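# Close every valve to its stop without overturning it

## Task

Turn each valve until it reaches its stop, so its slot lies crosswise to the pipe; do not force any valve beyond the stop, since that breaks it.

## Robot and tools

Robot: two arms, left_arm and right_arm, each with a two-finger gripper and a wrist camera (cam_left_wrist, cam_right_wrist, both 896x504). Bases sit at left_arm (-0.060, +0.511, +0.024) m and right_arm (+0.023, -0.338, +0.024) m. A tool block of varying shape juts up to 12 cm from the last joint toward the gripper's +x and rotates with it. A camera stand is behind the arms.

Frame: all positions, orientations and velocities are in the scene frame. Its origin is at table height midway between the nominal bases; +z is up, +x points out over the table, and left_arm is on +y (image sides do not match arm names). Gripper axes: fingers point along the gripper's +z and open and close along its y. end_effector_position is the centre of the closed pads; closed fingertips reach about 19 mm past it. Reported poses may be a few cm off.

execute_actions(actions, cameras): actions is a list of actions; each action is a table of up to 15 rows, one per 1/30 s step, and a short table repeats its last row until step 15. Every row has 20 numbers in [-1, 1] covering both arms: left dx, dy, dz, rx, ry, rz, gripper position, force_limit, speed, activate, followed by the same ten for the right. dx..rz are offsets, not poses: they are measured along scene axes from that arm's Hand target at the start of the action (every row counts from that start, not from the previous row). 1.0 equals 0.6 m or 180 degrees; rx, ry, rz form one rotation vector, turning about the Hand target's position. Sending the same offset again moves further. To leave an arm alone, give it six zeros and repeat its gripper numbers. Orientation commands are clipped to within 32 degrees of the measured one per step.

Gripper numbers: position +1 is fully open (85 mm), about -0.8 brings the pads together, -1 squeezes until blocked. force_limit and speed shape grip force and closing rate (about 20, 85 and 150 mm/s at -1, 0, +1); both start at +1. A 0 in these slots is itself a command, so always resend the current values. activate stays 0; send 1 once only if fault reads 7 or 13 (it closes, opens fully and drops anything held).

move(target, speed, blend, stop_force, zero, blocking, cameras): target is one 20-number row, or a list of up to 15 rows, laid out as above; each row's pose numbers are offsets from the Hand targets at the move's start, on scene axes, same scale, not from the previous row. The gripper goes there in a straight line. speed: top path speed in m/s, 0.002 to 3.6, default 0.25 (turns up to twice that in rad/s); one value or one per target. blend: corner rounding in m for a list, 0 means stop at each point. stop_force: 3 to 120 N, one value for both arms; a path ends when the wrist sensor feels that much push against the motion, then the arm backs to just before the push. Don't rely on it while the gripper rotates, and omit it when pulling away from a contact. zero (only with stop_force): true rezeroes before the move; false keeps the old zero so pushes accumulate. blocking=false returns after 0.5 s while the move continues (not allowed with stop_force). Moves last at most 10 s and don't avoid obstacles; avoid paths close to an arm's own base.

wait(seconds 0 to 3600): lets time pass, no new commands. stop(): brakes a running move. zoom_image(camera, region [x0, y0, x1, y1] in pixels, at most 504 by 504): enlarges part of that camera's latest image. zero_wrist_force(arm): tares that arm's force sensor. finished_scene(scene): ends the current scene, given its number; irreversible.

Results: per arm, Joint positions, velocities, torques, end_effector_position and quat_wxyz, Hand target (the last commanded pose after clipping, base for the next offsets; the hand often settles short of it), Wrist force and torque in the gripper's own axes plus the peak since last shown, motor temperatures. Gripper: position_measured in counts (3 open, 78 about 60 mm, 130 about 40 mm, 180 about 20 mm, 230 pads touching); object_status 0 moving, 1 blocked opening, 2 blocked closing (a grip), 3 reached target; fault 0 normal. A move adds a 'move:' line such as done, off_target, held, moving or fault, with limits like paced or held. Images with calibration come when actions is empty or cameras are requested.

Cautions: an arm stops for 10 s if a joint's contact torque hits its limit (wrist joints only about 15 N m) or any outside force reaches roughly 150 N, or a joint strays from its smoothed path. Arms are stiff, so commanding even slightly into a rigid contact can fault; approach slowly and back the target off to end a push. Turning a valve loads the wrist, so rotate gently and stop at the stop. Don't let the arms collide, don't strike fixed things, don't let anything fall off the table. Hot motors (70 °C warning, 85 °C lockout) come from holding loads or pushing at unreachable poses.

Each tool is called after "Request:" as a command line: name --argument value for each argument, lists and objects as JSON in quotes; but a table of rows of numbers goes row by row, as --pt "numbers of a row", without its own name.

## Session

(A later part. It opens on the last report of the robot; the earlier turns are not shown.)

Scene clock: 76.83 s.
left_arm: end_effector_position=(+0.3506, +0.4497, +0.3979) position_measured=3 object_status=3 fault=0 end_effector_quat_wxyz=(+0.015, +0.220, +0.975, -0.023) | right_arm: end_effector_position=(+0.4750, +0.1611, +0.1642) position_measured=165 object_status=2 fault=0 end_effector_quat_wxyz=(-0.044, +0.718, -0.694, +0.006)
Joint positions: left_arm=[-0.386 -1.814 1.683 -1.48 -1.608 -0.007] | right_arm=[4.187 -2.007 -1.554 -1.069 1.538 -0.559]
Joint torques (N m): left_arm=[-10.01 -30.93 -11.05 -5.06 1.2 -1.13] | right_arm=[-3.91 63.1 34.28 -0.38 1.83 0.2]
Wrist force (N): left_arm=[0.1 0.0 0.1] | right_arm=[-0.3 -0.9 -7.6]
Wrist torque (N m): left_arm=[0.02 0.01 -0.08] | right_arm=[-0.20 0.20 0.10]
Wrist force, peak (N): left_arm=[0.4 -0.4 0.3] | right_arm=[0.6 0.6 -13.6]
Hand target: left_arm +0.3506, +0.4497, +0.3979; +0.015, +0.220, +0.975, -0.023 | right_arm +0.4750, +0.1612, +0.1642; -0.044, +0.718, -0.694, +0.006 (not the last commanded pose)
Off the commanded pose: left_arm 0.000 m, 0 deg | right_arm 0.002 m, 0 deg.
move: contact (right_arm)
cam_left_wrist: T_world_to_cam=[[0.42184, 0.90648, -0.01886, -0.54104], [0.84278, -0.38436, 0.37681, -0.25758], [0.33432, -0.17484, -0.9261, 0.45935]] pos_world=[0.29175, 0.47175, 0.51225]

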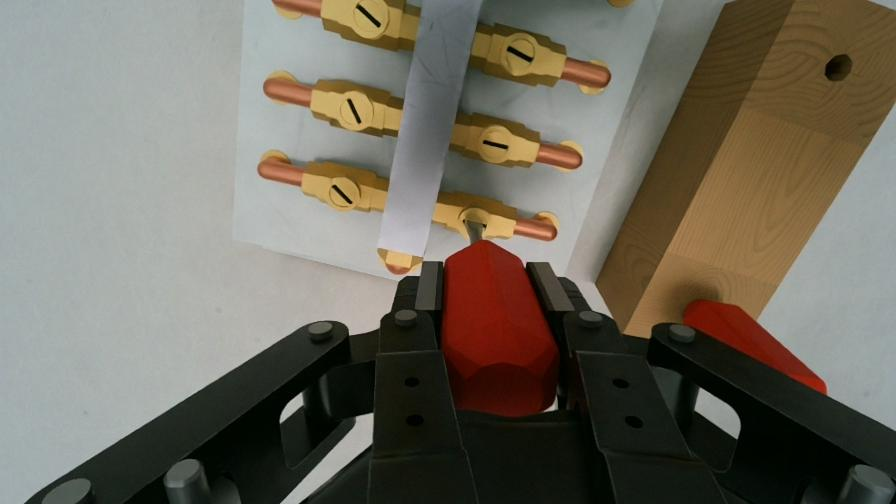

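Request:
move --target '[0,0,0,0,0,0,1,1,1,0, 0,0,0,0.0025,0.0008,-0.0332,-0.97,1,-1,0]' --speed 0.15

Scene clock: 78.77 s.
left_arm: end_effector_position=(+0.3506, +0.4497, +0.3979) position_measured=3 object_status=3 fault=0 end_effector_quat_wxyz=(+0.015, +0.220, +0.975, -0.023) | right_arm: end_effector_position=(+0.4750, +0.1612, +0.1643) position_measured=165 object_status=2 fault=0 end_effector_quat_wxyz=(-0.045, +0.681, -0.731, +0.005)
Joint positions: left_arm=[-0.386 -1.814 1.683 -1.48 -1.608 -0.007] | right_arm=[4.189 -2.006 -1.557 -1.066 1.536 -0.454]
Joint torques (N m): left_arm=[-10.06 -31.03 -11.3 -5.07 1.24 -1.12] | right_arm=[14.51 61.72 8.88 2.81 -0.85 -0.23]
Wrist force (N): left_arm=[0.3 0.4 0.0] | right_arm=[-1.9 -2.5 -4.5]
Wrist torque (N m): left_arm=[0.08 -0.03 -0.08] | right_arm=[-0.08 0.24 -0.81]
Wrist force, peak (N): left_arm=[0.5 -0.1 -0.2] | right_arm=[-0.5 -1.1 -7.4]
Hand target: left_arm +0.3506, +0.4497, +0.3979; +0.015, +0.220, +0.975, -0.023 | right_arm +0.4750, +0.1612, +0.1642; -0.045, +0.681, -0.731, +0.005
Off the commanded pose: left_arm 0.000 m, 0 deg | right_arm 0.000 m, 0 deg.
move: done

Request:
move --target '[0,0,0,0,0,0,1,1,1,0, 0,0,0,0.0012,0.0004,-0.0167,-0.97,1,-1,0]' --speed 0.1 --cameras '["cam_left_wrist"]'

Request:
zoom_image --camera "cam_left_wrist" --region '[448, 200, 502, 242]'

Scene clock: 80.07 s.
left_arm: end_effector_position=(+0.3506, +0.4497, +0.3979) position_measured=3 object_status=3 fault=0 end_effector_quat_wxyz=(+0.015, +0.220, +0.975, -0.023) | right_arm: end_effector_position=(+0.4750, +0.1612, +0.1642) position_measured=165 object_status=2 fault=0 end_effector_quat_wxyz=(+0.046, -0.661, +0.749, -0.004)
Joint positions: left_arm=[-0.386 -1.814 1.683 -1.48 -1.608 -0.007] | right_arm=[4.189 -2.005 -1.558 -1.065 1.534 -0.4]
Joint torques (N m): left_arm=[-10.28 -31.31 -11.06 -4.98 1.22 -1.13] | right_arm=[14.14 63.86 7.29 4.71 -1.34 -1.66]
Wrist force (N): left_arm=[0.3 0.3 -0.1] | right_arm=[-2.5 -2.5 -4.9]
Wrist torque (N m): left_arm=[0.07 -0.02 -0.07] | right_arm=[0.02 0.25 -0.85]
Wrist force, peak (N): left_arm=[0.3 -0.5 0.0] | right_arm=[-2.4 -3.1 -6.2]
Hand target: left_arm +0.3506, +0.4497, +0.3979; +0.015, +0.220, +0.975, -0.023 | right_arm +0.4750, +0.1612, +0.1642; +0.046, -0.661, +0.749, -0.004
Off the commanded pose: left_arm 0.000 m, 0 deg | right_arm 0.000 m, 0 deg.
move: done
cam_left_wrist: T_world_to_cam=[[0.42184, 0.90648, -0.01886, -0.54104], [0.84278, -0.38436, 0.37681, -0.25758], [0.33432, -0.17484, -0.9261, 0.45935]] pos_world=[0.29175, 0.47175, 0.51225]

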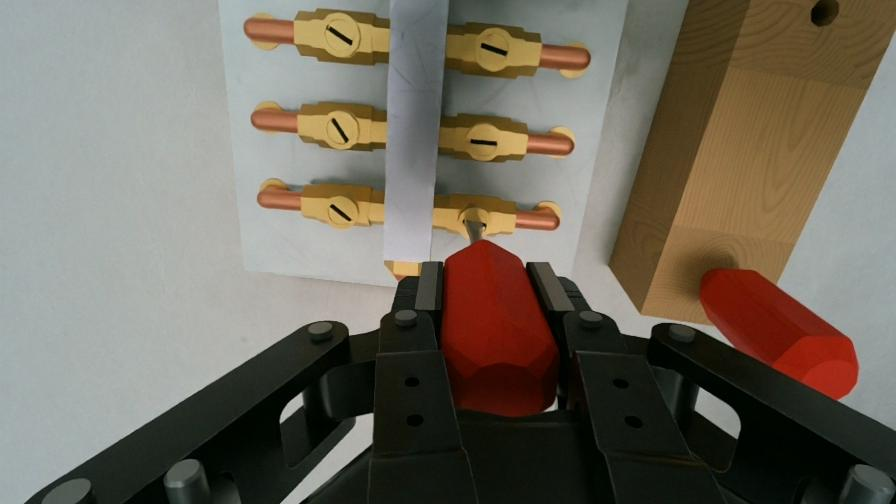

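Scaled by 9.333 from the camera's image (finer frame: 1280x720).

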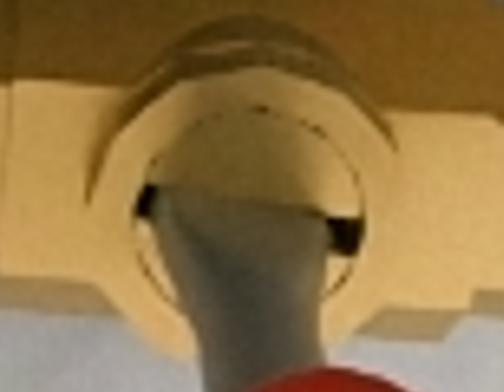

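Request:
move --target '[0,0,0,0,0,0,1,1,1,0, 0,0,0,0.0082,0.0028,-0.1108,-0.97,1,-1,0]' --speed 0.3

Scene clock: 82.97 s.
left_arm: end_effector_position=(+0.3506, +0.4497, +0.3979) position_measured=3 object_status=3 fault=0 end_effector_quat_wxyz=(+0.015, +0.220, +0.975, -0.023) | right_arm: end_effector_position=(+0.4750, +0.1612, +0.1642) position_measured=165 object_status=2 fault=0 end_effector_quat_wxyz=(+0.050, -0.521, +0.852, +0.001)
Joint positions: left_arm=[-0.386 -1.814 1.683 -1.48 -1.608 -0.007] | right_arm=[4.193 -2.003 -1.563 -1.059 1.524 -0.048]
Joint torques (N m): left_arm=[-10.17 -30.94 -11.16 -5 1.26 -1.15] | right_arm=[10.73 59.12 8.63 4.23 0.68 1.99]
Wrist force (N): left_arm=[0.0 0.3 -0.2] | right_arm=[-0.8 -1.4 -7.5]
Wrist torque (N m): left_arm=[0.07 0.02 -0.07] | right_arm=[0.09 0.32 -0.52]
Wrist force, peak (N): left_arm=[0.6 0.0 0.1] | right_arm=[-1.2 -2.0 -7.9]
Hand target: left_arm +0.3506, +0.4497, +0.3979; +0.015, +0.220, +0.975, -0.023 | right_arm +0.4750, +0.1612, +0.1642; +0.050, -0.521, +0.852, +0.001
Off the commanded pose: left_arm 0.000 m, 0 deg | right_arm 0.000 m, 0 deg.
move: done

Request:
move --target '[0,0,0,0,0,0,1,1,1,0, 0,0,0,0.0185,0.0063,-0.2493,-0.97,1,-1,0]' --speed 0.4

Scene clock: 85.03 s.
left_arm: end_effector_position=(+0.3506, +0.4497, +0.3979) position_measured=3 object_status=3 fault=0 end_effector_quat_wxyz=(+0.015, +0.220, +0.975, -0.023) | right_arm: end_effector_position=(+0.4750, +0.1612, +0.1643) position_measured=165 object_status=2 fault=0 end_effector_quat_wxyz=(+0.053, -0.155, +0.986, +0.011)
Joint positions: left_arm=[-0.386 -1.814 1.683 -1.48 -1.608 -0.007] | right_arm=[4.202 -2.003 -1.562 -1.065 1.501 0.746]
Joint torques (N m): left_arm=[-10.17 -31.29 -10.86 -4.95 1.13 -1.06] | right_arm=[9.35 18.68 30.49 1.69 0.26 2.95]
Wrist force (N): left_arm=[0.4 0.0 0.1] | right_arm=[-1.5 -1.9 -5.8]
Wrist torque (N m): left_arm=[0.01 -0.03 -0.08] | right_arm=[-0.16 0.14 -0.60]
Wrist force, peak (N): left_arm=[0.5 -0.5 0.0] | right_arm=[-1.9 -1.0 -12.0]
Hand target: left_arm +0.3506, +0.4497, +0.3979; +0.015, +0.220, +0.975, -0.023 | right_arm +0.4750, +0.1612, +0.1642; +0.053, -0.155, +0.986, +0.011
Off the commanded pose: left_arm 0.000 m, 0 deg | right_arm 0.000 m, 0 deg.
move: done

Request:
move --target '[0,0,0,0,0,0,1,1,1,0, 0,0,0,0.0049,0.0017,-0.0665,-0.97,1,-1,0]' --speed 0.3

Request:
move --target '[0,0,0,0,0,0,1,1,1,0, 0,0,0,0.0016,0.0006,-0.0222,-0.97,1,-1,0]' --speed 0.1 --cameras '["cam_left_wrist"]'

Request:
zoom_image --camera "cam_left_wrist" --region '[448, 200, 502, 242]'

Scene clock: 86.63 s.
left_arm: end_effector_position=(+0.3506, +0.4497, +0.3979) position_measured=3 object_status=3 fault=0 end_effector_quat_wxyz=(+0.015, +0.220, +0.975, -0.023) | right_arm: end_effector_position=(+0.4750, +0.1612, +0.1642) position_measured=165 object_status=2 fault=0 end_effector_quat_wxyz=(+0.052, -0.051, +0.997, +0.013)
Joint positions: left_arm=[-0.386 -1.814 1.683 -1.48 -1.608 -0.007] | right_arm=[4.204 -2.004 -1.559 -1.071 1.496 0.958]
Joint torques (N m): left_arm=[-10.1 -31.07 -10.99 -4.83 1.24 -1.14] | right_arm=[12.35 22.41 28.37 1.59 -0.42 2.07]
Wrist force (N): left_arm=[0.3 0.0 -0.2] | right_arm=[-2.4 -1.3 -6.6]
Wrist torque (N m): left_arm=[0.01 -0.02 -0.07] | right_arm=[-0.41 -0.05 -0.73]
Wrist force, peak (N): left_arm=[0.3 0.4 -0.5] | right_arm=[-0.8 -2.3 -9.2]
Hand target: left_arm +0.3506, +0.4497, +0.3979; +0.015, +0.220, +0.975, -0.023 | right_arm +0.4750, +0.1612, +0.1642; +0.052, -0.051, +0.997, +0.013
Off the commanded pose: left_arm 0.000 m, 0 deg | right_arm 0.000 m, 0 deg.
move: done

Scene clock: 87.40 s.
left_arm: end_effector_position=(+0.3506, +0.4497, +0.3979) position_measured=3 object_status=3 fault=0 end_effector_quat_wxyz=(+0.015, +0.220, +0.975, -0.023) | right_arm: end_effector_position=(+0.4750, +0.1612, +0.1642) position_measured=165 object_status=2 fault=0 end_effector_quat_wxyz=(+0.052, -0.016, +0.998, +0.014)
Joint positions: left_arm=[-0.386 -1.814 1.683 -1.48 -1.608 -0.007] | right_arm=[4.204 -2.005 -1.558 -1.074 1.495 1.029]
Joint torques (N m): left_arm=[-10.06 -31.4 -11.1 -4.99 1.28 -1.15] | right_arm=[15.04 21.63 30.32 0.14 -1.64 -1]
Wrist force (N): left_arm=[0.0 0.0 -0.1] | right_arm=[-3.0 -0.5 -4.2]
Wrist torque (N m): left_arm=[0.02 0.03 -0.08] | right_arm=[-0.51 -0.10 -0.84]
Wrist force, peak (N): left_arm=[0.3 0.3 -0.3] | right_arm=[-2.4 -1.1 -6.8]
Hand target: left_arm +0.3506, +0.4497, +0.3979; +0.015, +0.220, +0.975, -0.023 | right_arm +0.4750, +0.1612, +0.1642; +0.052, -0.016, +0.998, +0.014
Off the commanded pose: left_arm 0.000 m, 0 deg | right_arm 0.000 m, 0 deg.
move: done
cam_left_wrist: T_world_to_cam=[[0.42184, 0.90648, -0.01886, -0.54104], [0.84278, -0.38436, 0.37681, -0.25758], [0.33432, -0.17484, -0.9261, 0.45935]] pos_world=[0.29175, 0.47175, 0.51225]

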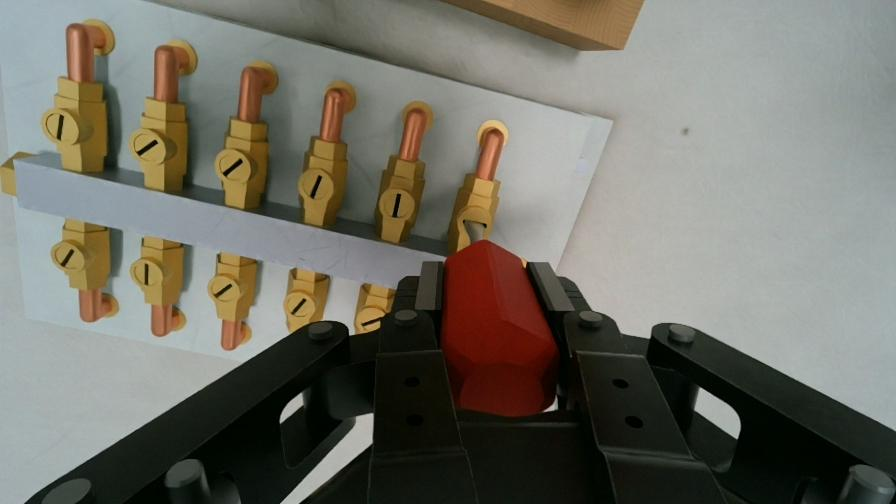

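Scaled by 9.333 from the camera's image (finer frame: 1280x720).

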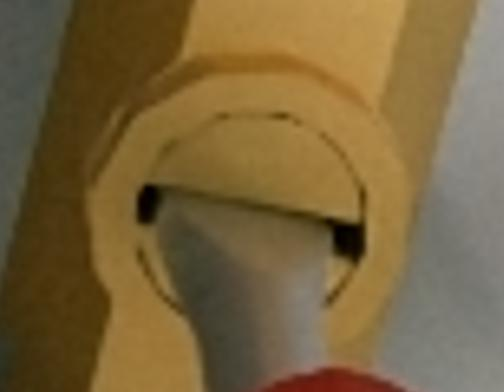

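Request:
move --target '[0,0,0,0,0,0,1,1,1,0, 0,0,0,0.0016,0.0006,-0.0222,-0.97,1,-1,0]' --speed 0.1

Request:
move --target '[0,0,0,0,0,0,1,1,1,0, 0,0,0,0.0012,0.0004,-0.0167,-0.97,1,-1,0]' --speed 0.1

Scene clock: 89.13 s.
left_arm: end_effector_position=(+0.3506, +0.4497, +0.3979) position_measured=3 object_status=3 fault=0 end_effector_quat_wxyz=(+0.015, +0.220, +0.975, -0.023) | right_arm: end_effector_position=(+0.4750, +0.1611, +0.1642) position_measured=165 object_status=2 fault=0 end_effector_quat_wxyz=(+0.051, +0.019, +0.998, +0.015)
Joint positions: left_arm=[-0.386 -1.814 1.683 -1.48 -1.608 -0.007] | right_arm=[4.205 -2.005 -1.556 -1.077 1.494 1.1]
Joint torques (N m): left_arm=[-10.01 -31.29 -11.2 -4.85 1.17 -1.2] | right_arm=[13.46 20.54 31.27 2.32 -1.56 -0.58]
Wrist force (N): left_arm=[0.2 -0.2 -0.2] | right_arm=[-1.2 -3.4 -5.7]
Wrist torque (N m): left_arm=[-0.02 -0.01 -0.08] | right_arm=[-0.43 0.00 -1.35]
Wrist force, peak (N): left_arm=[0.6 -0.1 -0.1] | right_arm=[-1.8 -3.1 -6.6]
Hand target: left_arm +0.3506, +0.4497, +0.3979; +0.015, +0.220, +0.975, -0.023 | right_arm +0.4750, +0.1612, +0.1642; +0.051, +0.019, +0.998, +0.015
Off the commanded pose: left_arm 0.000 m, 0 deg | right_arm 0.000 m, 0 deg.
move: done

Scene clock: 89.77 s.
left_arm: end_effector_position=(+0.3506, +0.4497, +0.3979) position_measured=3 object_status=3 fault=0 end_effector_quat_wxyz=(+0.015, +0.220, +0.975, -0.023) | right_arm: end_effector_position=(+0.4750, +0.1612, +0.1642) position_measured=165 object_status=2 fault=0 end_effector_quat_wxyz=(+0.051, +0.045, +0.998, +0.015)
Joint positions: left_arm=[-0.386 -1.814 1.683 -1.48 -1.608 -0.007] | right_arm=[4.205 -2.006 -1.555 -1.079 1.493 1.153]
Joint torques (N m): left_arm=[-10.12 -31.53 -11.26 -4.98 1.19 -1.09] | right_arm=[13.33 20.46 34.57 1.08 -1.6 -0.75]
Wrist force (N): left_arm=[0.3 0.0 0.3] | right_arm=[0.0 -4.1 -5.1]
Wrist torque (N m): left_arm=[0.01 -0.02 -0.08] | right_arm=[-0.29 0.09 -1.96]
Wrist force, peak (N): left_arm=[0.5 -0.2 -0.3] | right_arm=[-0.8 -4.6 -6.8]
Hand target: left_arm +0.3506, +0.4497, +0.3979; +0.015, +0.220, +0.975, -0.023 | right_arm +0.4750, +0.1612, +0.1642; +0.051, +0.046, +0.998, +0.015
Off the commanded pose: left_arm 0.000 m, 0 deg | right_arm 0.000 m, 0 deg.
move: done

Request:
move --pt "0 0 0 0 0 0 1 1 1 0 -0.0015 -0.0005 0.02 -0.0016 -0.0006 0.0222 -0.97 1 -1 0" --pt "0 0 0 0 0 0 1 1 1 0 -0.02 -0.0547 0.0205 -0.0395 -0.0134 0.5328 -0.97 1 -1 0" --pt "0 0 0 0 0 0 1 1 1 0 -0.0128 -0.0617 0.0085 -0.0395 -0.0134 0.5328 -0.97 1 -1 0" --speed '[0.08,0.6,0.012]' --blend '[0,0.003,0]' --cameras '["cam_left_wrist"]'

Request:
zoom_image --camera "cam_left_wrist" --region '[448, 200, 502, 242]'

Scene clock: 95.90 s.
left_arm: end_effector_position=(+0.3506, +0.4497, +0.3979) position_measured=3 object_status=3 fault=0 end_effector_quat_wxyz=(+0.015, +0.220, +0.975, -0.023) | right_arm: end_effector_position=(+0.4674, +0.1241, +0.1692) position_measured=165 object_status=2 fault=0 end_effector_quat_wxyz=(-0.044, +0.713, -0.700, +0.006)
Joint positions: left_arm=[-0.386 -1.814 1.683 -1.48 -1.608 -0.007] | right_arm=[4.168 -1.931 -1.652 -1.047 1.539 -0.563]
Joint torques (N m): left_arm=[-10.16 -30.96 -10.83 -4.92 1.17 -1.11] | right_arm=[-4.14 25.84 14.45 4.68 2.41 -1.56]
Wrist force (N): left_arm=[0.2 -0.1 0.3] | right_arm=[-0.1 -0.6 1.1]
Wrist torque (N m): left_arm=[0.00 -0.01 -0.08] | right_arm=[-0.20 0.04 0.08]
Wrist force, peak (N): left_arm=[0.3 -0.3 -0.5] | right_arm=[-8.5 15.1 57.4]
Hand target: left_arm +0.3506, +0.4497, +0.3979; +0.015, +0.220, +0.975, -0.023 | right_arm +0.4673, +0.1241, +0.1693; -0.044, +0.713, -0.700, +0.006
Off the commanded pose: left_arm 0.000 m, 0 deg | right_arm 0.000 m, 0 deg.
move: done
cam_left_wrist: T_world_to_cam=[[0.42184, 0.90648, -0.01886, -0.54104], [0.84278, -0.38436, 0.37681, -0.25758], [0.33432, -0.17484, -0.9261, 0.45935]] pos_world=[0.29175, 0.47175, 0.51225]

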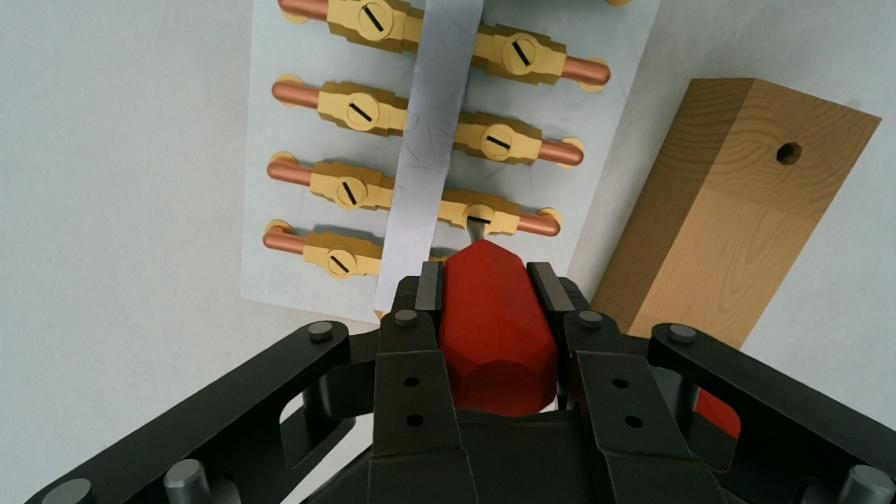

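Scaled by 9.333 from the camera's image (finer frame: 1280x720).

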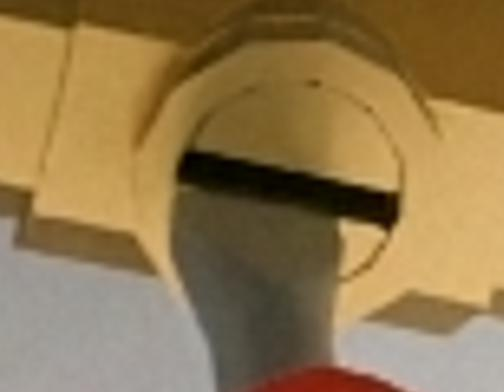

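Request:
zoom_image --camera "cam_left_wrist" --region '[400, 180, 580, 430]'

Scaled by 2.016 from the camera's image (finer frame: 1280x720).

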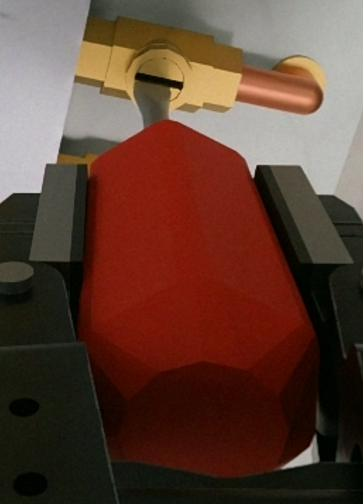

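Request:
move --target '[0,0,0,0,0,0,1,1,1,0, -0.0012,-0.0012,0,0,0,0,-0.97,1,-1,0]' --speed 0.012 --cameras '["cam_left_wrist"]'

Request:
zoom_image --camera "cam_left_wrist" --region '[448, 200, 502, 242]'

Scene clock: 100.07 s.
left_arm: end_effector_position=(+0.3506, +0.4497, +0.3979) position_measured=3 object_status=3 fault=0 end_effector_quat_wxyz=(+0.015, +0.220, +0.975, -0.023) | right_arm: end_effector_position=(+0.4666, +0.1234, +0.1694) position_measured=165 object_status=2 fault=0 end_effector_quat_wxyz=(-0.044, +0.713, -0.700, +0.006)
Joint positions: left_arm=[-0.386 -1.814 1.683 -1.48 -1.608 -0.007] | right_arm=[4.169 -1.928 -1.655 -1.046 1.539 -0.563]
Joint torques (N m): left_arm=[-9.73 -31.31 -11.07 -4.69 1.26 -1.13] | right_arm=[11.37 39.89 17.19 6.52 -1.71 1.29]
Wrist force (N): left_arm=[0.3 -0.5 0.0] | right_arm=[-0.3 -0.8 1.1]
Wrist torque (N m): left_arm=[-0.07 -0.02 -0.08] | right_arm=[-0.23 0.06 0.08]
Wrist force, peak (N): left_arm=[0.7 -0.2 -0.1] | right_arm=[-0.4 -0.6 1.7]
Hand target: left_arm +0.3506, +0.4497, +0.3979; +0.015, +0.220, +0.975, -0.023 | right_arm +0.4666, +0.1234, +0.1693; -0.044, +0.713, -0.700, +0.006
Off the commanded pose: left_arm 0.000 m, 0 deg | right_arm 0.000 m, 0 deg.
move: done
cam_left_wrist: T_world_to_cam=[[0.42184, 0.90648, -0.01886, -0.54104], [0.84278, -0.38436, 0.37681, -0.25758], [0.33432, -0.17484, -0.9261, 0.45935]] pos_world=[0.29175, 0.47175, 0.51225]

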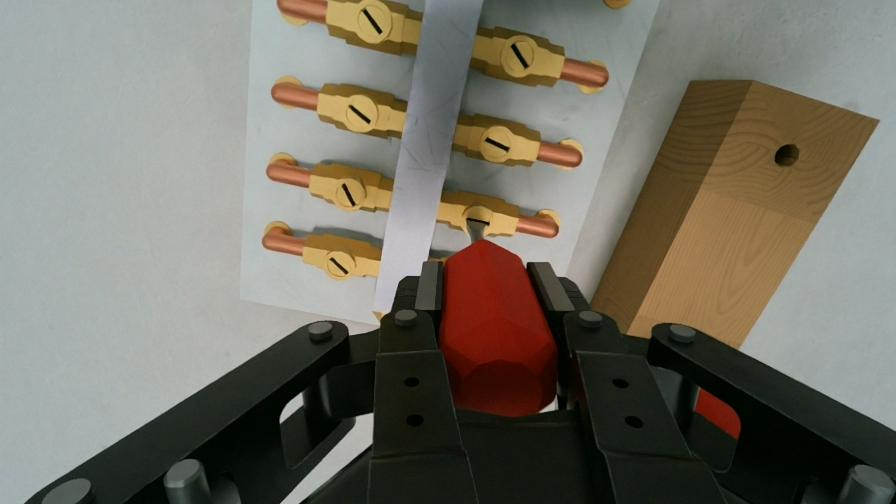

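Scaled by 9.333 from the camera's image (finer frame: 1280x720).

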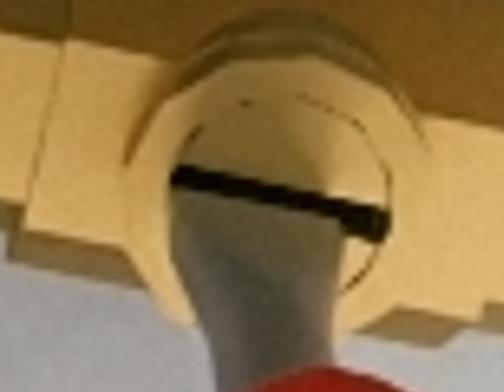

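Request:
move --pt "0 0 0 0 0 0 1 1 1 0 -0.019 0.0165 0 0 0 0 -0.97 1 -1 0" --pt "0 0 0 0 0 0 1 1 1 0 -0.0022 0.0003 0 0 0 0 -0.97 1 -1 0" --speed '[0.06,0.014]' --cameras '["cam_left_wrist"]'

Request:
zoom_image --camera "cam_left_wrist" --region '[448, 200, 502, 242]'

Scene clock: 103.70 s.
left_arm: end_effector_position=(+0.3506, +0.4497, +0.3979) position_measured=3 object_status=3 fault=0 end_effector_quat_wxyz=(+0.015, +0.220, +0.975, -0.023) | right_arm: end_effector_position=(+0.4654, +0.1235, +0.1693) position_measured=165 object_status=2 fault=0 end_effector_quat_wxyz=(-0.044, +0.713, -0.700, +0.006)
Joint positions: left_arm=[-0.386 -1.814 1.683 -1.48 -1.608 -0.007] | right_arm=[4.17 -1.927 -1.657 -1.046 1.539 -0.561]
Joint torques (N m): left_arm=[-10.19 -31.74 -11.26 -4.83 1.24 -1.17] | right_arm=[2.87 63.63 8.23 6.62 2.01 -0.62]
Wrist force (N): left_arm=[0.3 -0.1 -0.1] | right_arm=[-0.2 -0.8 1.3]
Wrist torque (N m): left_arm=[0.01 -0.02 -0.08] | right_arm=[-0.22 0.05 0.08]
Wrist force, peak (N): left_arm=[0.4 -0.2 -0.6] | right_arm=[2.5 -3.0 1.0]
Hand target: left_arm +0.3506, +0.4497, +0.3979; +0.015, +0.220, +0.975, -0.023 | right_arm +0.4653, +0.1236, +0.1693; -0.044, +0.713, -0.700, +0.006
Off the commanded pose: left_arm 0.000 m, 0 deg | right_arm 0.000 m, 0 deg.
move: done
cam_left_wrist: T_world_to_cam=[[0.42184, 0.90648, -0.01886, -0.54104], [0.84278, -0.38436, 0.37681, -0.25758], [0.33432, -0.17484, -0.9261, 0.45935]] pos_world=[0.29175, 0.47175, 0.51225]

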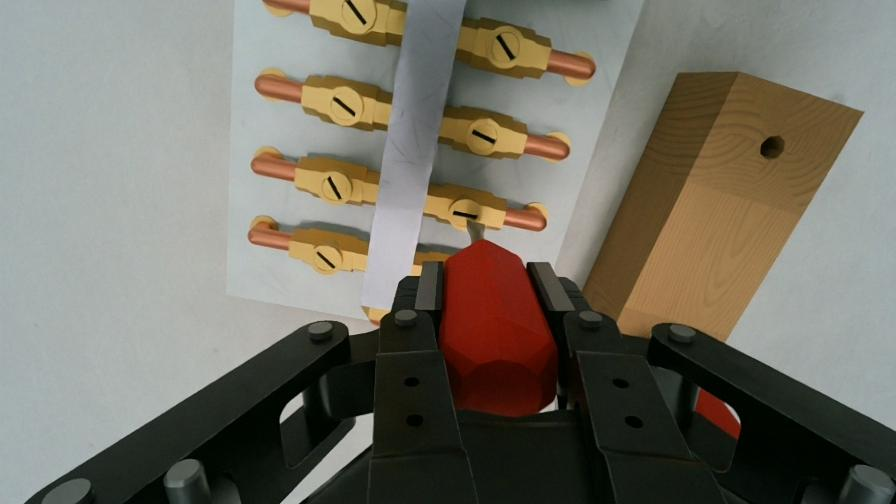

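Scaled by 9.333 from the camera's image (finer frame: 1280x720).

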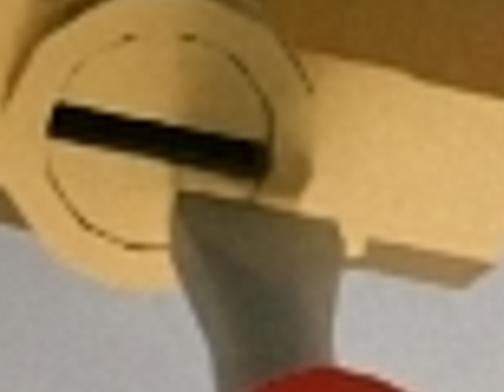

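Request:
move --pt "0 0 0 0 0 0 1 1 1 0 0.0088 -0.0032 0.0005 0 0 0 -0.97 1 -1 0" --speed '[0.012]' --cameras '["cam_left_wrist"]'

Request:
zoom_image --camera "cam_left_wrist" --region '[448, 200, 502, 242]'

Scene clock: 106.17 s.
left_arm: end_effector_position=(+0.3506, +0.4497, +0.3979) position_measured=3 object_status=3 fault=0 end_effector_quat_wxyz=(+0.015, +0.220, +0.975, -0.023) | right_arm: end_effector_position=(+0.4707, +0.1216, +0.1696) position_measured=165 object_status=2 fault=0 end_effector_quat_wxyz=(-0.044, +0.713, -0.700, +0.006)
Joint positions: left_arm=[-0.386 -1.814 1.683 -1.48 -1.608 -0.007] | right_arm=[4.161 -1.932 -1.65 -1.048 1.539 -0.57]
Joint torques (N m): left_arm=[-9.79 -31.72 -11.13 -4.65 1.24 -1.06] | right_arm=[-0.53 24.63 30.5 0.1 2.07 -0.96]
Wrist force (N): left_arm=[0.3 0.1 0.1] | right_arm=[0.0 -0.7 1.2]
Wrist torque (N m): left_arm=[0.04 -0.02 -0.08] | right_arm=[-0.21 0.01 0.08]
Wrist force, peak (N): left_arm=[0.6 -0.2 -0.1] | right_arm=[-0.5 -0.2 1.9]
Hand target: left_arm +0.3506, +0.4497, +0.3979; +0.015, +0.220, +0.975, -0.023 | right_arm +0.4706, +0.1217, +0.1696; -0.044, +0.713, -0.700, +0.006
Off the commanded pose: left_arm 0.000 m, 0 deg | right_arm 0.000 m, 0 deg.
move: done
cam_left_wrist: T_world_to_cam=[[0.42184, 0.90648, -0.01886, -0.54104], [0.84278, -0.38436, 0.37681, -0.25758], [0.33432, -0.17484, -0.9261, 0.45935]] pos_world=[0.29175, 0.47175, 0.51225]

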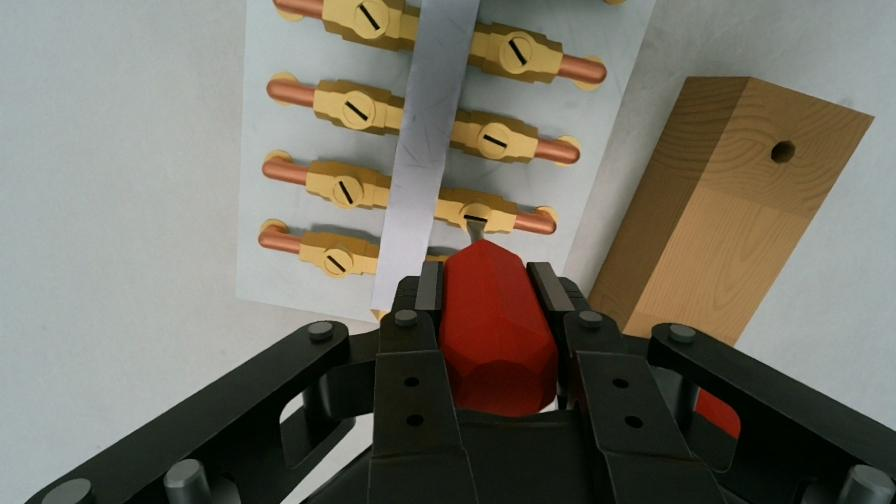

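Scaled by 9.333 from the camera's image (finer frame: 1280x720).

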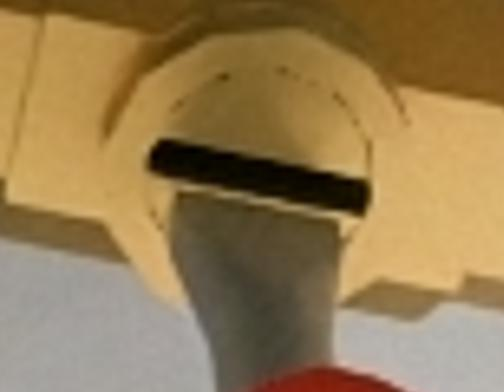

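Request:
move --pt "0 0 0 0 0 0 1 1 1 0 0.0001 -0.0018 0 0 0 0 -0.97 1 -1 0" --speed '[0.012]' --cameras '["cam_left_wrist"]'

Request:
zoom_image --camera "cam_left_wrist" --region '[448, 200, 502, 242]'

Scene clock: 107.20 s.
left_arm: end_effector_position=(+0.3506, +0.4497, +0.3979) position_measured=3 object_status=3 fault=0 end_effector_quat_wxyz=(+0.015, +0.220, +0.975, -0.023) | right_arm: end_effector_position=(+0.4706, +0.1205, +0.1695) position_measured=165 object_status=2 fault=0 end_effector_quat_wxyz=(-0.044, +0.713, -0.700, +0.006)
Joint positions: left_arm=[-0.386 -1.814 1.683 -1.48 -1.608 -0.007] | right_arm=[4.161 -1.93 -1.652 -1.047 1.54 -0.571]
Joint torques (N m): left_arm=[-10.17 -31.4 -11.23 -4.67 1.28 -1.1] | right_arm=[-11.77 64.88 27.22 6.46 2.25 -2.43]
Wrist force (N): left_arm=[0.2 0.3 -0.2] | right_arm=[-0.2 -1.0 1.1]
Wrist torque (N m): left_arm=[0.07 -0.01 -0.08] | right_arm=[-0.25 0.05 0.08]
Wrist force, peak (N): left_arm=[0.4 -0.6 0.0] | right_arm=[-0.7 -0.9 1.4]
Hand target: left_arm +0.3506, +0.4497, +0.3979; +0.015, +0.220, +0.975, -0.023 | right_arm +0.4706, +0.1206, +0.1696; -0.044, +0.713, -0.700, +0.006
Off the commanded pose: left_arm 0.000 m, 0 deg | right_arm 0.000 m, 0 deg.
move: done
cam_left_wrist: T_world_to_cam=[[0.42184, 0.90648, -0.01886, -0.54104], [0.84278, -0.38436, 0.37681, -0.25758], [0.33432, -0.17484, -0.9261, 0.45935]] pos_world=[0.29175, 0.47175, 0.51225]

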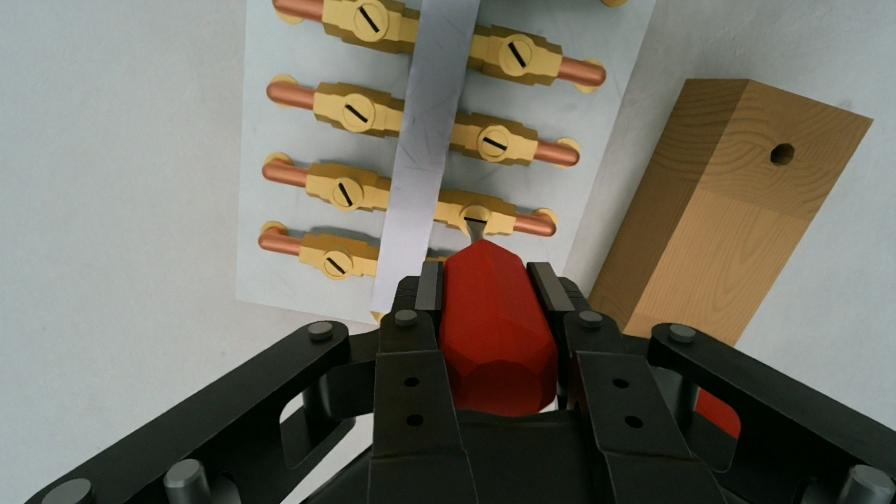

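Scaled by 9.333 from the camera's image (finer frame: 1280x720).

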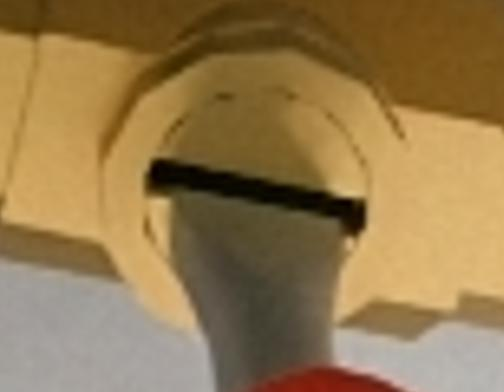

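Request:
move --target '[0,0,0,0,0,0,1,1,1,0, 0.0011,0.0003,-0.0150,0,0,0,-0.97,1,-1,0]' --speed 0.008 --stop_force 8 --cameras '["cam_left_wrist"]'

Request:
zoom_image --camera "cam_left_wrist" --region '[448, 200, 502, 242]'

Scene clock: 109.33 s.
left_arm: end_effector_position=(+0.3506, +0.4497, +0.3979) position_measured=3 object_status=3 fault=0 end_effector_quat_wxyz=(+0.015, +0.220, +0.975, -0.023) | right_arm: end_effector_position=(+0.4709, +0.1207, +0.1665) position_measured=165 object_status=2 fault=0 end_effector_quat_wxyz=(-0.044, +0.713, -0.700, +0.006)
Joint positions: left_arm=[-0.386 -1.814 1.683 -1.48 -1.608 -0.007] | right_arm=[4.16 -1.934 -1.656 -1.04 1.54 -0.571]
Joint torques (N m): left_arm=[-9.58 -31.12 -11.42 -4.68 1.25 -1.17] | right_arm=[-5.43 58.81 33.98 -0.26 1.91 -0.17]
Wrist force (N): left_arm=[-0.2 -0.1 0.0] | right_arm=[1.1 -0.8 -6.6]
Wrist torque (N m): left_arm=[0.01 0.06 -0.08] | right_arm=[-0.24 0.12 0.09]
Wrist force, peak (N): left_arm=[0.7 0.3 0.2] | right_arm=[1.6 0.9 -14.2]
Hand target: left_arm +0.3506, +0.4497, +0.3979; +0.015, +0.220, +0.975, -0.023 | right_arm +0.4709, +0.1207, +0.1665; -0.044, +0.713, -0.700, +0.006 (not the last commanded pose)
Off the commanded pose: left_arm 0.000 m, 0 deg | right_arm 0.006 m, 0 deg.
move: contact (right_arm)
cam_left_wrist: T_world_to_cam=[[0.42184, 0.90648, -0.01886, -0.54104], [0.84278, -0.38436, 0.37681, -0.25758], [0.33432, -0.17484, -0.9261, 0.45935]] pos_world=[0.29175, 0.47175, 0.51225]

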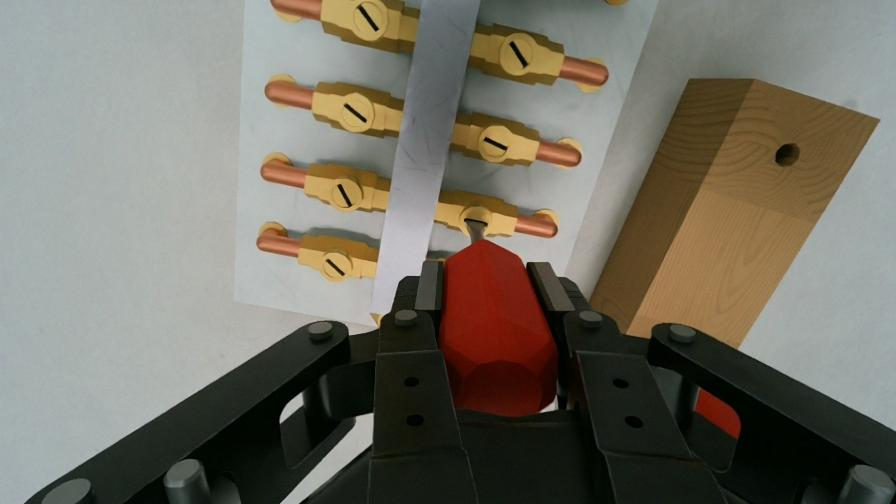

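Scaled by 9.333 from the camera's image (finer frame: 1280x720).

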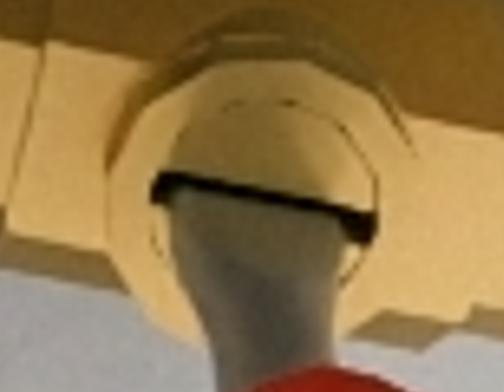

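Request:
move --pt "0 0 0 0 0 0 1 1 1 0 0 0 0.0025 0 0 0 -0.97 1 -1 0" --pt "0 0 0 0 0 0 1 1 1 0 0 -0.0009 0.0025 0 0 0 -0.97 1 -1 0" --speed '[0.02,0.01]' --cameras '["cam_left_wrist"]'

Request:
zoom_image --camera "cam_left_wrist" --region '[448, 200, 502, 242]'

Request:
move --target '[0,0,0,0,0,0,1,1,1,0, 0.0011,0.0003,-0.0150,0,0,0,-0.97,1,-1,0]' --speed 0.008 --stop_force 8 --cameras '["cam_left_wrist"]'

Request:
zoom_image --camera "cam_left_wrist" --region '[448, 200, 502, 242]'

Scene clock: 110.97 s.
left_arm: end_effector_position=(+0.3506, +0.4497, +0.3979) position_measured=3 object_status=3 fault=0 end_effector_quat_wxyz=(+0.015, +0.220, +0.975, -0.023) | right_arm: end_effector_position=(+0.4709, +0.1202, +0.1681) position_measured=165 object_status=2 fault=0 end_effector_quat_wxyz=(-0.044, +0.713, -0.700, +0.006)
Joint positions: left_arm=[-0.386 -1.814 1.683 -1.48 -1.608 -0.007] | right_arm=[4.16 -1.931 -1.655 -1.043 1.54 -0.572]
Joint torques (N m): left_arm=[-9.93 -31 -11.06 -4.72 1.2 -1.21] | right_arm=[-12.55 61.97 7.11 6.53 2.19 -2.5]
Wrist force (N): left_arm=[0.4 -0.4 0.1] | right_arm=[0.0 -0.4 1.2]
Wrist torque (N m): left_arm=[-0.04 -0.04 -0.08] | right_arm=[-0.16 0.03 0.08]
Wrist force, peak (N): left_arm=[0.6 0.4 -0.3] | right_arm=[0.8 -0.7 -7.3]
Hand target: left_arm +0.3506, +0.4497, +0.3979; +0.015, +0.220, +0.975, -0.023 | right_arm +0.4709, +0.1201, +0.1680; -0.044, +0.713, -0.700, +0.006
Off the commanded pose: left_arm 0.000 m, 0 deg | right_arm 0.000 m, 0 deg.
move: done
cam_left_wrist: T_world_to_cam=[[0.42184, 0.90648, -0.01886, -0.54104], [0.84278, -0.38436, 0.37681, -0.25758], [0.33432, -0.17484, -0.9261, 0.45935]] pos_world=[0.29175, 0.47175, 0.51225]

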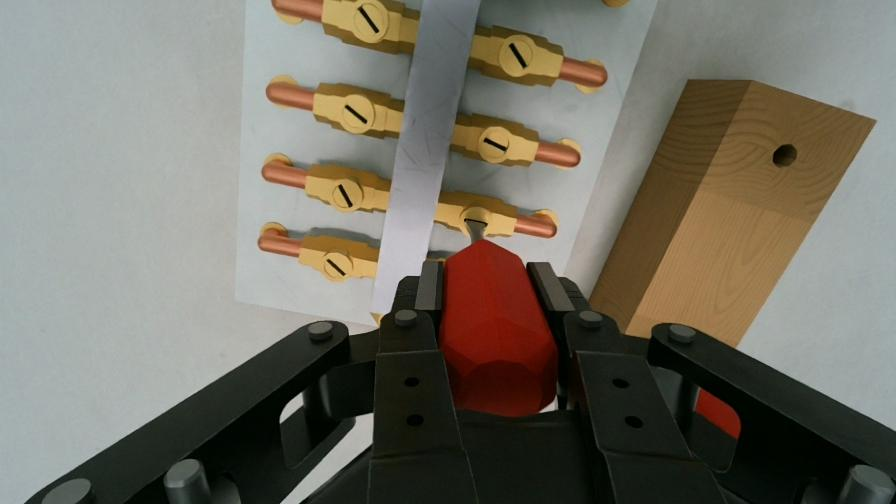

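Scaled by 9.333 from the camera's image (finer frame: 1280x720).

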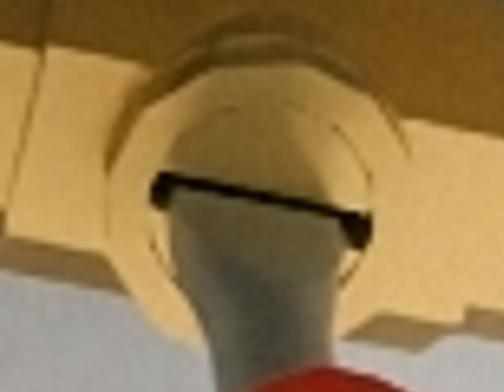

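Scene clock: 112.73 s.
left_arm: end_effector_position=(+0.3506, +0.4497, +0.3979) position_measured=3 object_status=3 fault=0 end_effector_quat_wxyz=(+0.015, +0.220, +0.975, -0.023) | right_arm: end_effector_position=(+0.4712, +0.1202, +0.1639) position_measured=165 object_status=2 fault=0 end_effector_quat_wxyz=(-0.044, +0.713, -0.700, +0.006)
Joint positions: left_arm=[-0.386 -1.814 1.683 -1.48 -1.608 -0.007] | right_arm=[4.159 -1.936 -1.66 -1.034 1.54 -0.572]
Joint torques (N m): left_arm=[-10.17 -31.36 -11.46 -4.65 1.26 -1.06] | right_arm=[-4.19 56.06 33.28 -0.32 1.96 -0.39]
Wrist force (N): left_arm=[-0.1 0.0 0.0] | right_arm=[0.9 -0.5 -9.8]
Wrist torque (N m): left_arm=[0.02 0.04 -0.08] | right_arm=[-0.24 0.20 0.09]
Wrist force, peak (N): left_arm=[0.6 -0.1 0.2] | right_arm=[2.2 1.2 -16.9]
Hand target: left_arm +0.3506, +0.4497, +0.3979; +0.015, +0.220, +0.975, -0.023 | right_arm +0.4712, +0.1202, +0.1639; -0.044, +0.713, -0.700, +0.006 (not the last commanded pose)
Off the commanded pose: left_arm 0.000 m, 0 deg | right_arm 0.005 m, 0 deg.
move: contact (right_arm)
cam_left_wrist: T_world_to_cam=[[0.42184, 0.90648, -0.01886, -0.54104], [0.84278, -0.38436, 0.37681, -0.25758], [0.33432, -0.17484, -0.9261, 0.45935]] pos_world=[0.29175, 0.47175, 0.51225]

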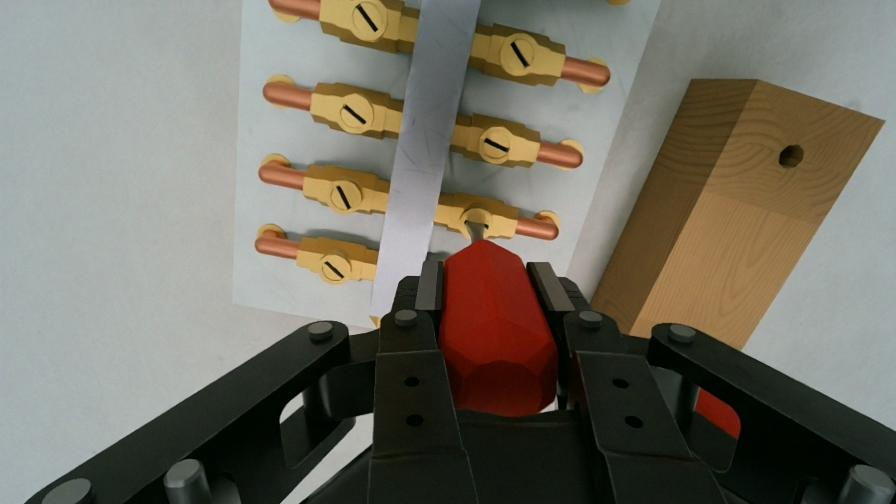

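Scaled by 9.333 from the camera's image (finer frame: 1280x720).

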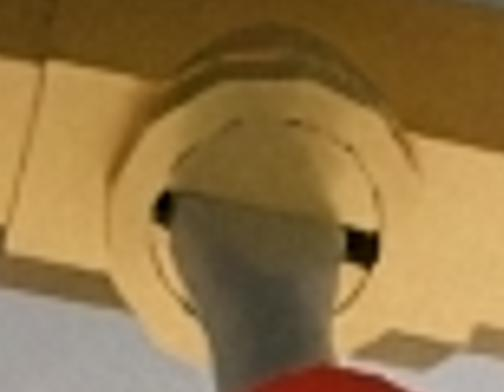

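Request:
move --target '[0,0,0,0,0,0,1,1,1,0, 0,0,0,0.0374,0.0126,-0.5040,-0.97,1,-1,0]' --speed 0.4

Request:
move --target '[0,0,0,0,0,0,1,1,1,0, 0,0,0,0.0014,0.0005,-0.0194,-0.97,1,-1,0]' --speed 0.1

Scene clock: 116.07 s.
left_arm: end_effector_position=(+0.3506, +0.4497, +0.3979) position_measured=3 object_status=3 fault=0 end_effector_quat_wxyz=(+0.015, +0.220, +0.975, -0.023) | right_arm: end_effector_position=(+0.4712, +0.1202, +0.1639) position_measured=165 object_status=2 fault=0 end_effector_quat_wxyz=(+0.052, +0.000, +0.999, +0.014)
Joint positions: left_arm=[-0.386 -1.814 1.683 -1.48 -1.608 -0.007] | right_arm=[4.177 -1.934 -1.663 -1.039 1.496 1.033]
Joint torques (N m): left_arm=[-10.01 -31.68 -10.85 -4.55 1.25 -1.09] | right_arm=[4.9 17.47 24.64 3.13 -6.1 3.03]
Wrist force (N): left_arm=[0.0 0.0 -0.1] | right_arm=[12.3 1.6 -12.5]
Wrist torque (N m): left_arm=[0.02 0.03 -0.08] | right_arm=[-0.82 0.85 -0.78]
Wrist force, peak (N): left_arm=[0.4 -0.2 -0.5] | right_arm=[10.3 3.7 -18.0]
Hand target: left_arm +0.3506, +0.4497, +0.3979; +0.015, +0.220, +0.975, -0.023 | right_arm +0.4712, +0.1202, +0.1639; +0.052, +0.000, +0.999, +0.014
Off the commanded pose: left_arm 0.000 m, 0 deg | right_arm 0.000 m, 0 deg.
move: done

Scene clock: 116.80 s.
left_arm: end_effector_position=(+0.3506, +0.4497, +0.3979) position_measured=3 object_status=3 fault=0 end_effector_quat_wxyz=(+0.015, +0.220, +0.975, -0.023) | right_arm: end_effector_position=(+0.4712, +0.1202, +0.1639) position_measured=165 object_status=2 fault=0 end_effector_quat_wxyz=(+0.051, +0.031, +0.998, +0.015)
Joint positions: left_arm=[-0.386 -1.814 1.683 -1.48 -1.608 -0.007] | right_arm=[4.178 -1.934 -1.662 -1.041 1.495 1.095]
Joint torques (N m): left_arm=[-10.36 -31.2 -11.19 -4.69 1.22 -1.1] | right_arm=[9.4 15.75 30.66 1.01 -7.87 -0.89]
Wrist force (N): left_arm=[-0.2 -0.4 0.1] | right_arm=[13.1 0.0 -12.5]
Wrist torque (N m): left_arm=[-0.04 0.05 -0.08] | right_arm=[-0.91 0.76 -0.93]
Wrist force, peak (N): left_arm=[0.7 0.0 -0.2] | right_arm=[12.8 0.3 -13.5]
Hand target: left_arm +0.3506, +0.4497, +0.3979; +0.015, +0.220, +0.975, -0.023 | right_arm +0.4712, +0.1202, +0.1639; +0.051, +0.031, +0.998, +0.015
Off the commanded pose: left_arm 0.000 m, 0 deg | right_arm 0.000 m, 0 deg.
move: done

Request:
move --target '[0,0,0,0,0,0,1,1,1,0, -0.0018,0,0,0.0012,0.0004,-0.0167,-0.97,1,-1,0]' --speed 0.1

Request:
move --target '[0,0,0,0,0,0,1,1,1,0, 0,0,0,0.0012,0.0004,-0.0167,-0.97,1,-1,0]' --speed 0.1

Scene clock: 118.13 s.
left_arm: end_effector_position=(+0.3506, +0.4497, +0.3979) position_measured=3 object_status=3 fault=0 end_effector_quat_wxyz=(+0.015, +0.220, +0.975, -0.023) | right_arm: end_effector_position=(+0.4701, +0.1202, +0.1639) position_measured=165 object_status=2 fault=0 end_effector_quat_wxyz=(+0.051, +0.057, +0.997, +0.015)
Joint positions: left_arm=[-0.386 -1.814 1.683 -1.48 -1.608 -0.007] | right_arm=[4.18 -1.933 -1.663 -1.043 1.494 1.15]
Joint torques (N m): left_arm=[-10.03 -31.76 -11.07 -4.54 1.21 -1.18] | right_arm=[5.43 58.82 4.37 -1.89 -3.82 -0.58]
Wrist force (N): left_arm=[0.2 -0.1 0.0] | right_arm=[3.9 3.8 -6.7]
Wrist torque (N m): left_arm=[0.00 -0.01 -0.08] | right_arm=[-1.18 0.23 -2.14]
Wrist force, peak (N): left_arm=[-0.2 0.0 -0.7] | right_arm=[12.0 -3.2 -15.9]
Hand target: left_arm +0.3506, +0.4497, +0.3979; +0.015, +0.220, +0.975, -0.023 | right_arm +0.4701, +0.1202, +0.1639; +0.051, +0.057, +0.997, +0.015
Off the commanded pose: left_arm 0.000 m, 0 deg | right_arm 0.000 m, 0 deg.
move: done

Scene clock: 118.77 s.
left_arm: end_effector_position=(+0.3506, +0.4497, +0.3979) position_measured=3 object_status=3 fault=0 end_effector_quat_wxyz=(+0.015, +0.220, +0.975, -0.023) | right_arm: end_effector_position=(+0.4701, +0.1202, +0.1640) position_measured=165 object_status=2 fault=0 end_effector_quat_wxyz=(+0.051, +0.083, +0.995, +0.016)
Joint positions: left_arm=[-0.386 -1.814 1.683 -1.48 -1.608 -0.007] | right_arm=[4.18 -1.933 -1.662 -1.045 1.493 1.203]
Joint torques (N m): left_arm=[-10.18 -31.24 -10.77 -4.62 1.2 -1.09] | right_arm=[10.36 17.5 33.52 -0.1 -5.58 -0.31]
Wrist force (N): left_arm=[0.4 0.1 -0.1] | right_arm=[5.1 3.7 -4.4]
Wrist torque (N m): left_arm=[0.03 -0.03 -0.08] | right_arm=[-1.26 0.32 -2.45]
Wrist force, peak (N): left_arm=[0.5 -0.3 -0.3] | right_arm=[4.9 6.0 -7.0]
Hand target: left_arm +0.3506, +0.4497, +0.3979; +0.015, +0.220, +0.975, -0.023 | right_arm +0.4701, +0.1202, +0.1639; +0.051, +0.083, +0.995, +0.016
Off the commanded pose: left_arm 0.000 m, 0 deg | right_arm 0.000 m, 0 deg.
move: done

Request:
move --pt "0 0 0 0 0 0 1 1 1 0 0 0 0 -0.0018 -0.0006 0.025 -0.97 1 -1 0" --pt "0 0 0 0 0 0 1 1 1 0 -0.0015 -0.0005 0.02 -0.0018 -0.0006 0.025 -0.97 1 -1 0" --pt "0 0 0 0 0 0 1 1 1 0 -0.022 -0.0497 0.02 -0.0349 -0.0118 0.4708 -0.97 1 -1 0" --pt "0 0 0 0 0 0 1 1 1 0 -0.0105 -0.0617 0.009 -0.0349 -0.0118 0.4708 -0.97 1 -1 0" --speed '[0.1,0.04,0.5,0.014]' --blend '[0,0.002,0.003,0]' --cameras '["cam_left_wrist"]'

Request:
zoom_image --camera "cam_left_wrist" --region '[448, 200, 502, 242]'

Scene clock: 125.13 s.
left_arm: end_effector_position=(+0.3506, +0.4497, +0.3979) position_measured=3 object_status=3 fault=0 end_effector_quat_wxyz=(+0.015, +0.220, +0.975, -0.023) | right_arm: end_effector_position=(+0.4639, +0.0831, +0.1693) position_measured=165 object_status=2 fault=0 end_effector_quat_wxyz=(+0.048, -0.612, +0.790, -0.003)
Joint positions: left_arm=[-0.386 -1.814 1.683 -1.48 -1.608 -0.007] | right_arm=[4.139 -1.859 -1.753 -1.012 1.534 -0.321]
Joint torques (N m): left_arm=[-9.78 -31.22 -10.95 -4.56 1.25 -1.17] | right_arm=[1.1 22.46 13.09 4.86 2.4 -0.82]
Wrist force (N): left_arm=[0.3 -0.3 -0.3] | right_arm=[-0.7 -0.3 1.2]
Wrist torque (N m): left_arm=[-0.02 -0.02 -0.08] | right_arm=[-0.13 0.15 0.08]
Wrist force, peak (N): left_arm=[0.7 0.2 0.1] | right_arm=[3.9 1.3 -11.8]
Hand target: left_arm +0.3506, +0.4497, +0.3979; +0.015, +0.220, +0.975, -0.023 | right_arm +0.4638, +0.0832, +0.1693; +0.048, -0.612, +0.790, -0.003
Off the commanded pose: left_arm 0.000 m, 0 deg | right_arm 0.000 m, 0 deg.
move: done
cam_left_wrist: T_world_to_cam=[[0.42184, 0.90648, -0.01886, -0.54104], [0.84278, -0.38436, 0.37681, -0.25758], [0.33432, -0.17484, -0.9261, 0.45935]] pos_world=[0.29175, 0.47175, 0.51225]

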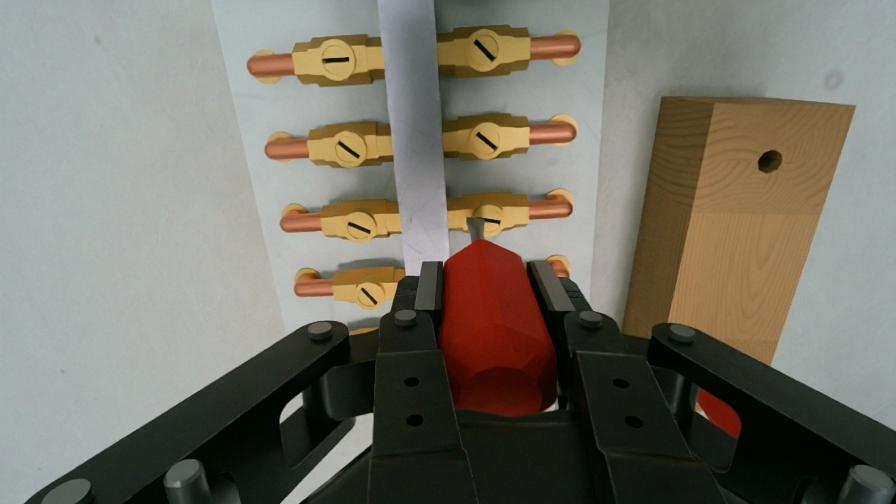

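Scaled by 9.333 from the camera's image (finer frame: 1280x720).

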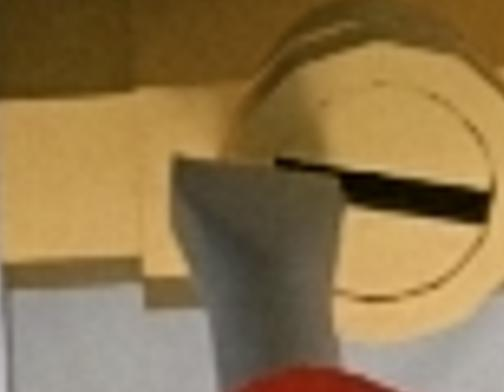

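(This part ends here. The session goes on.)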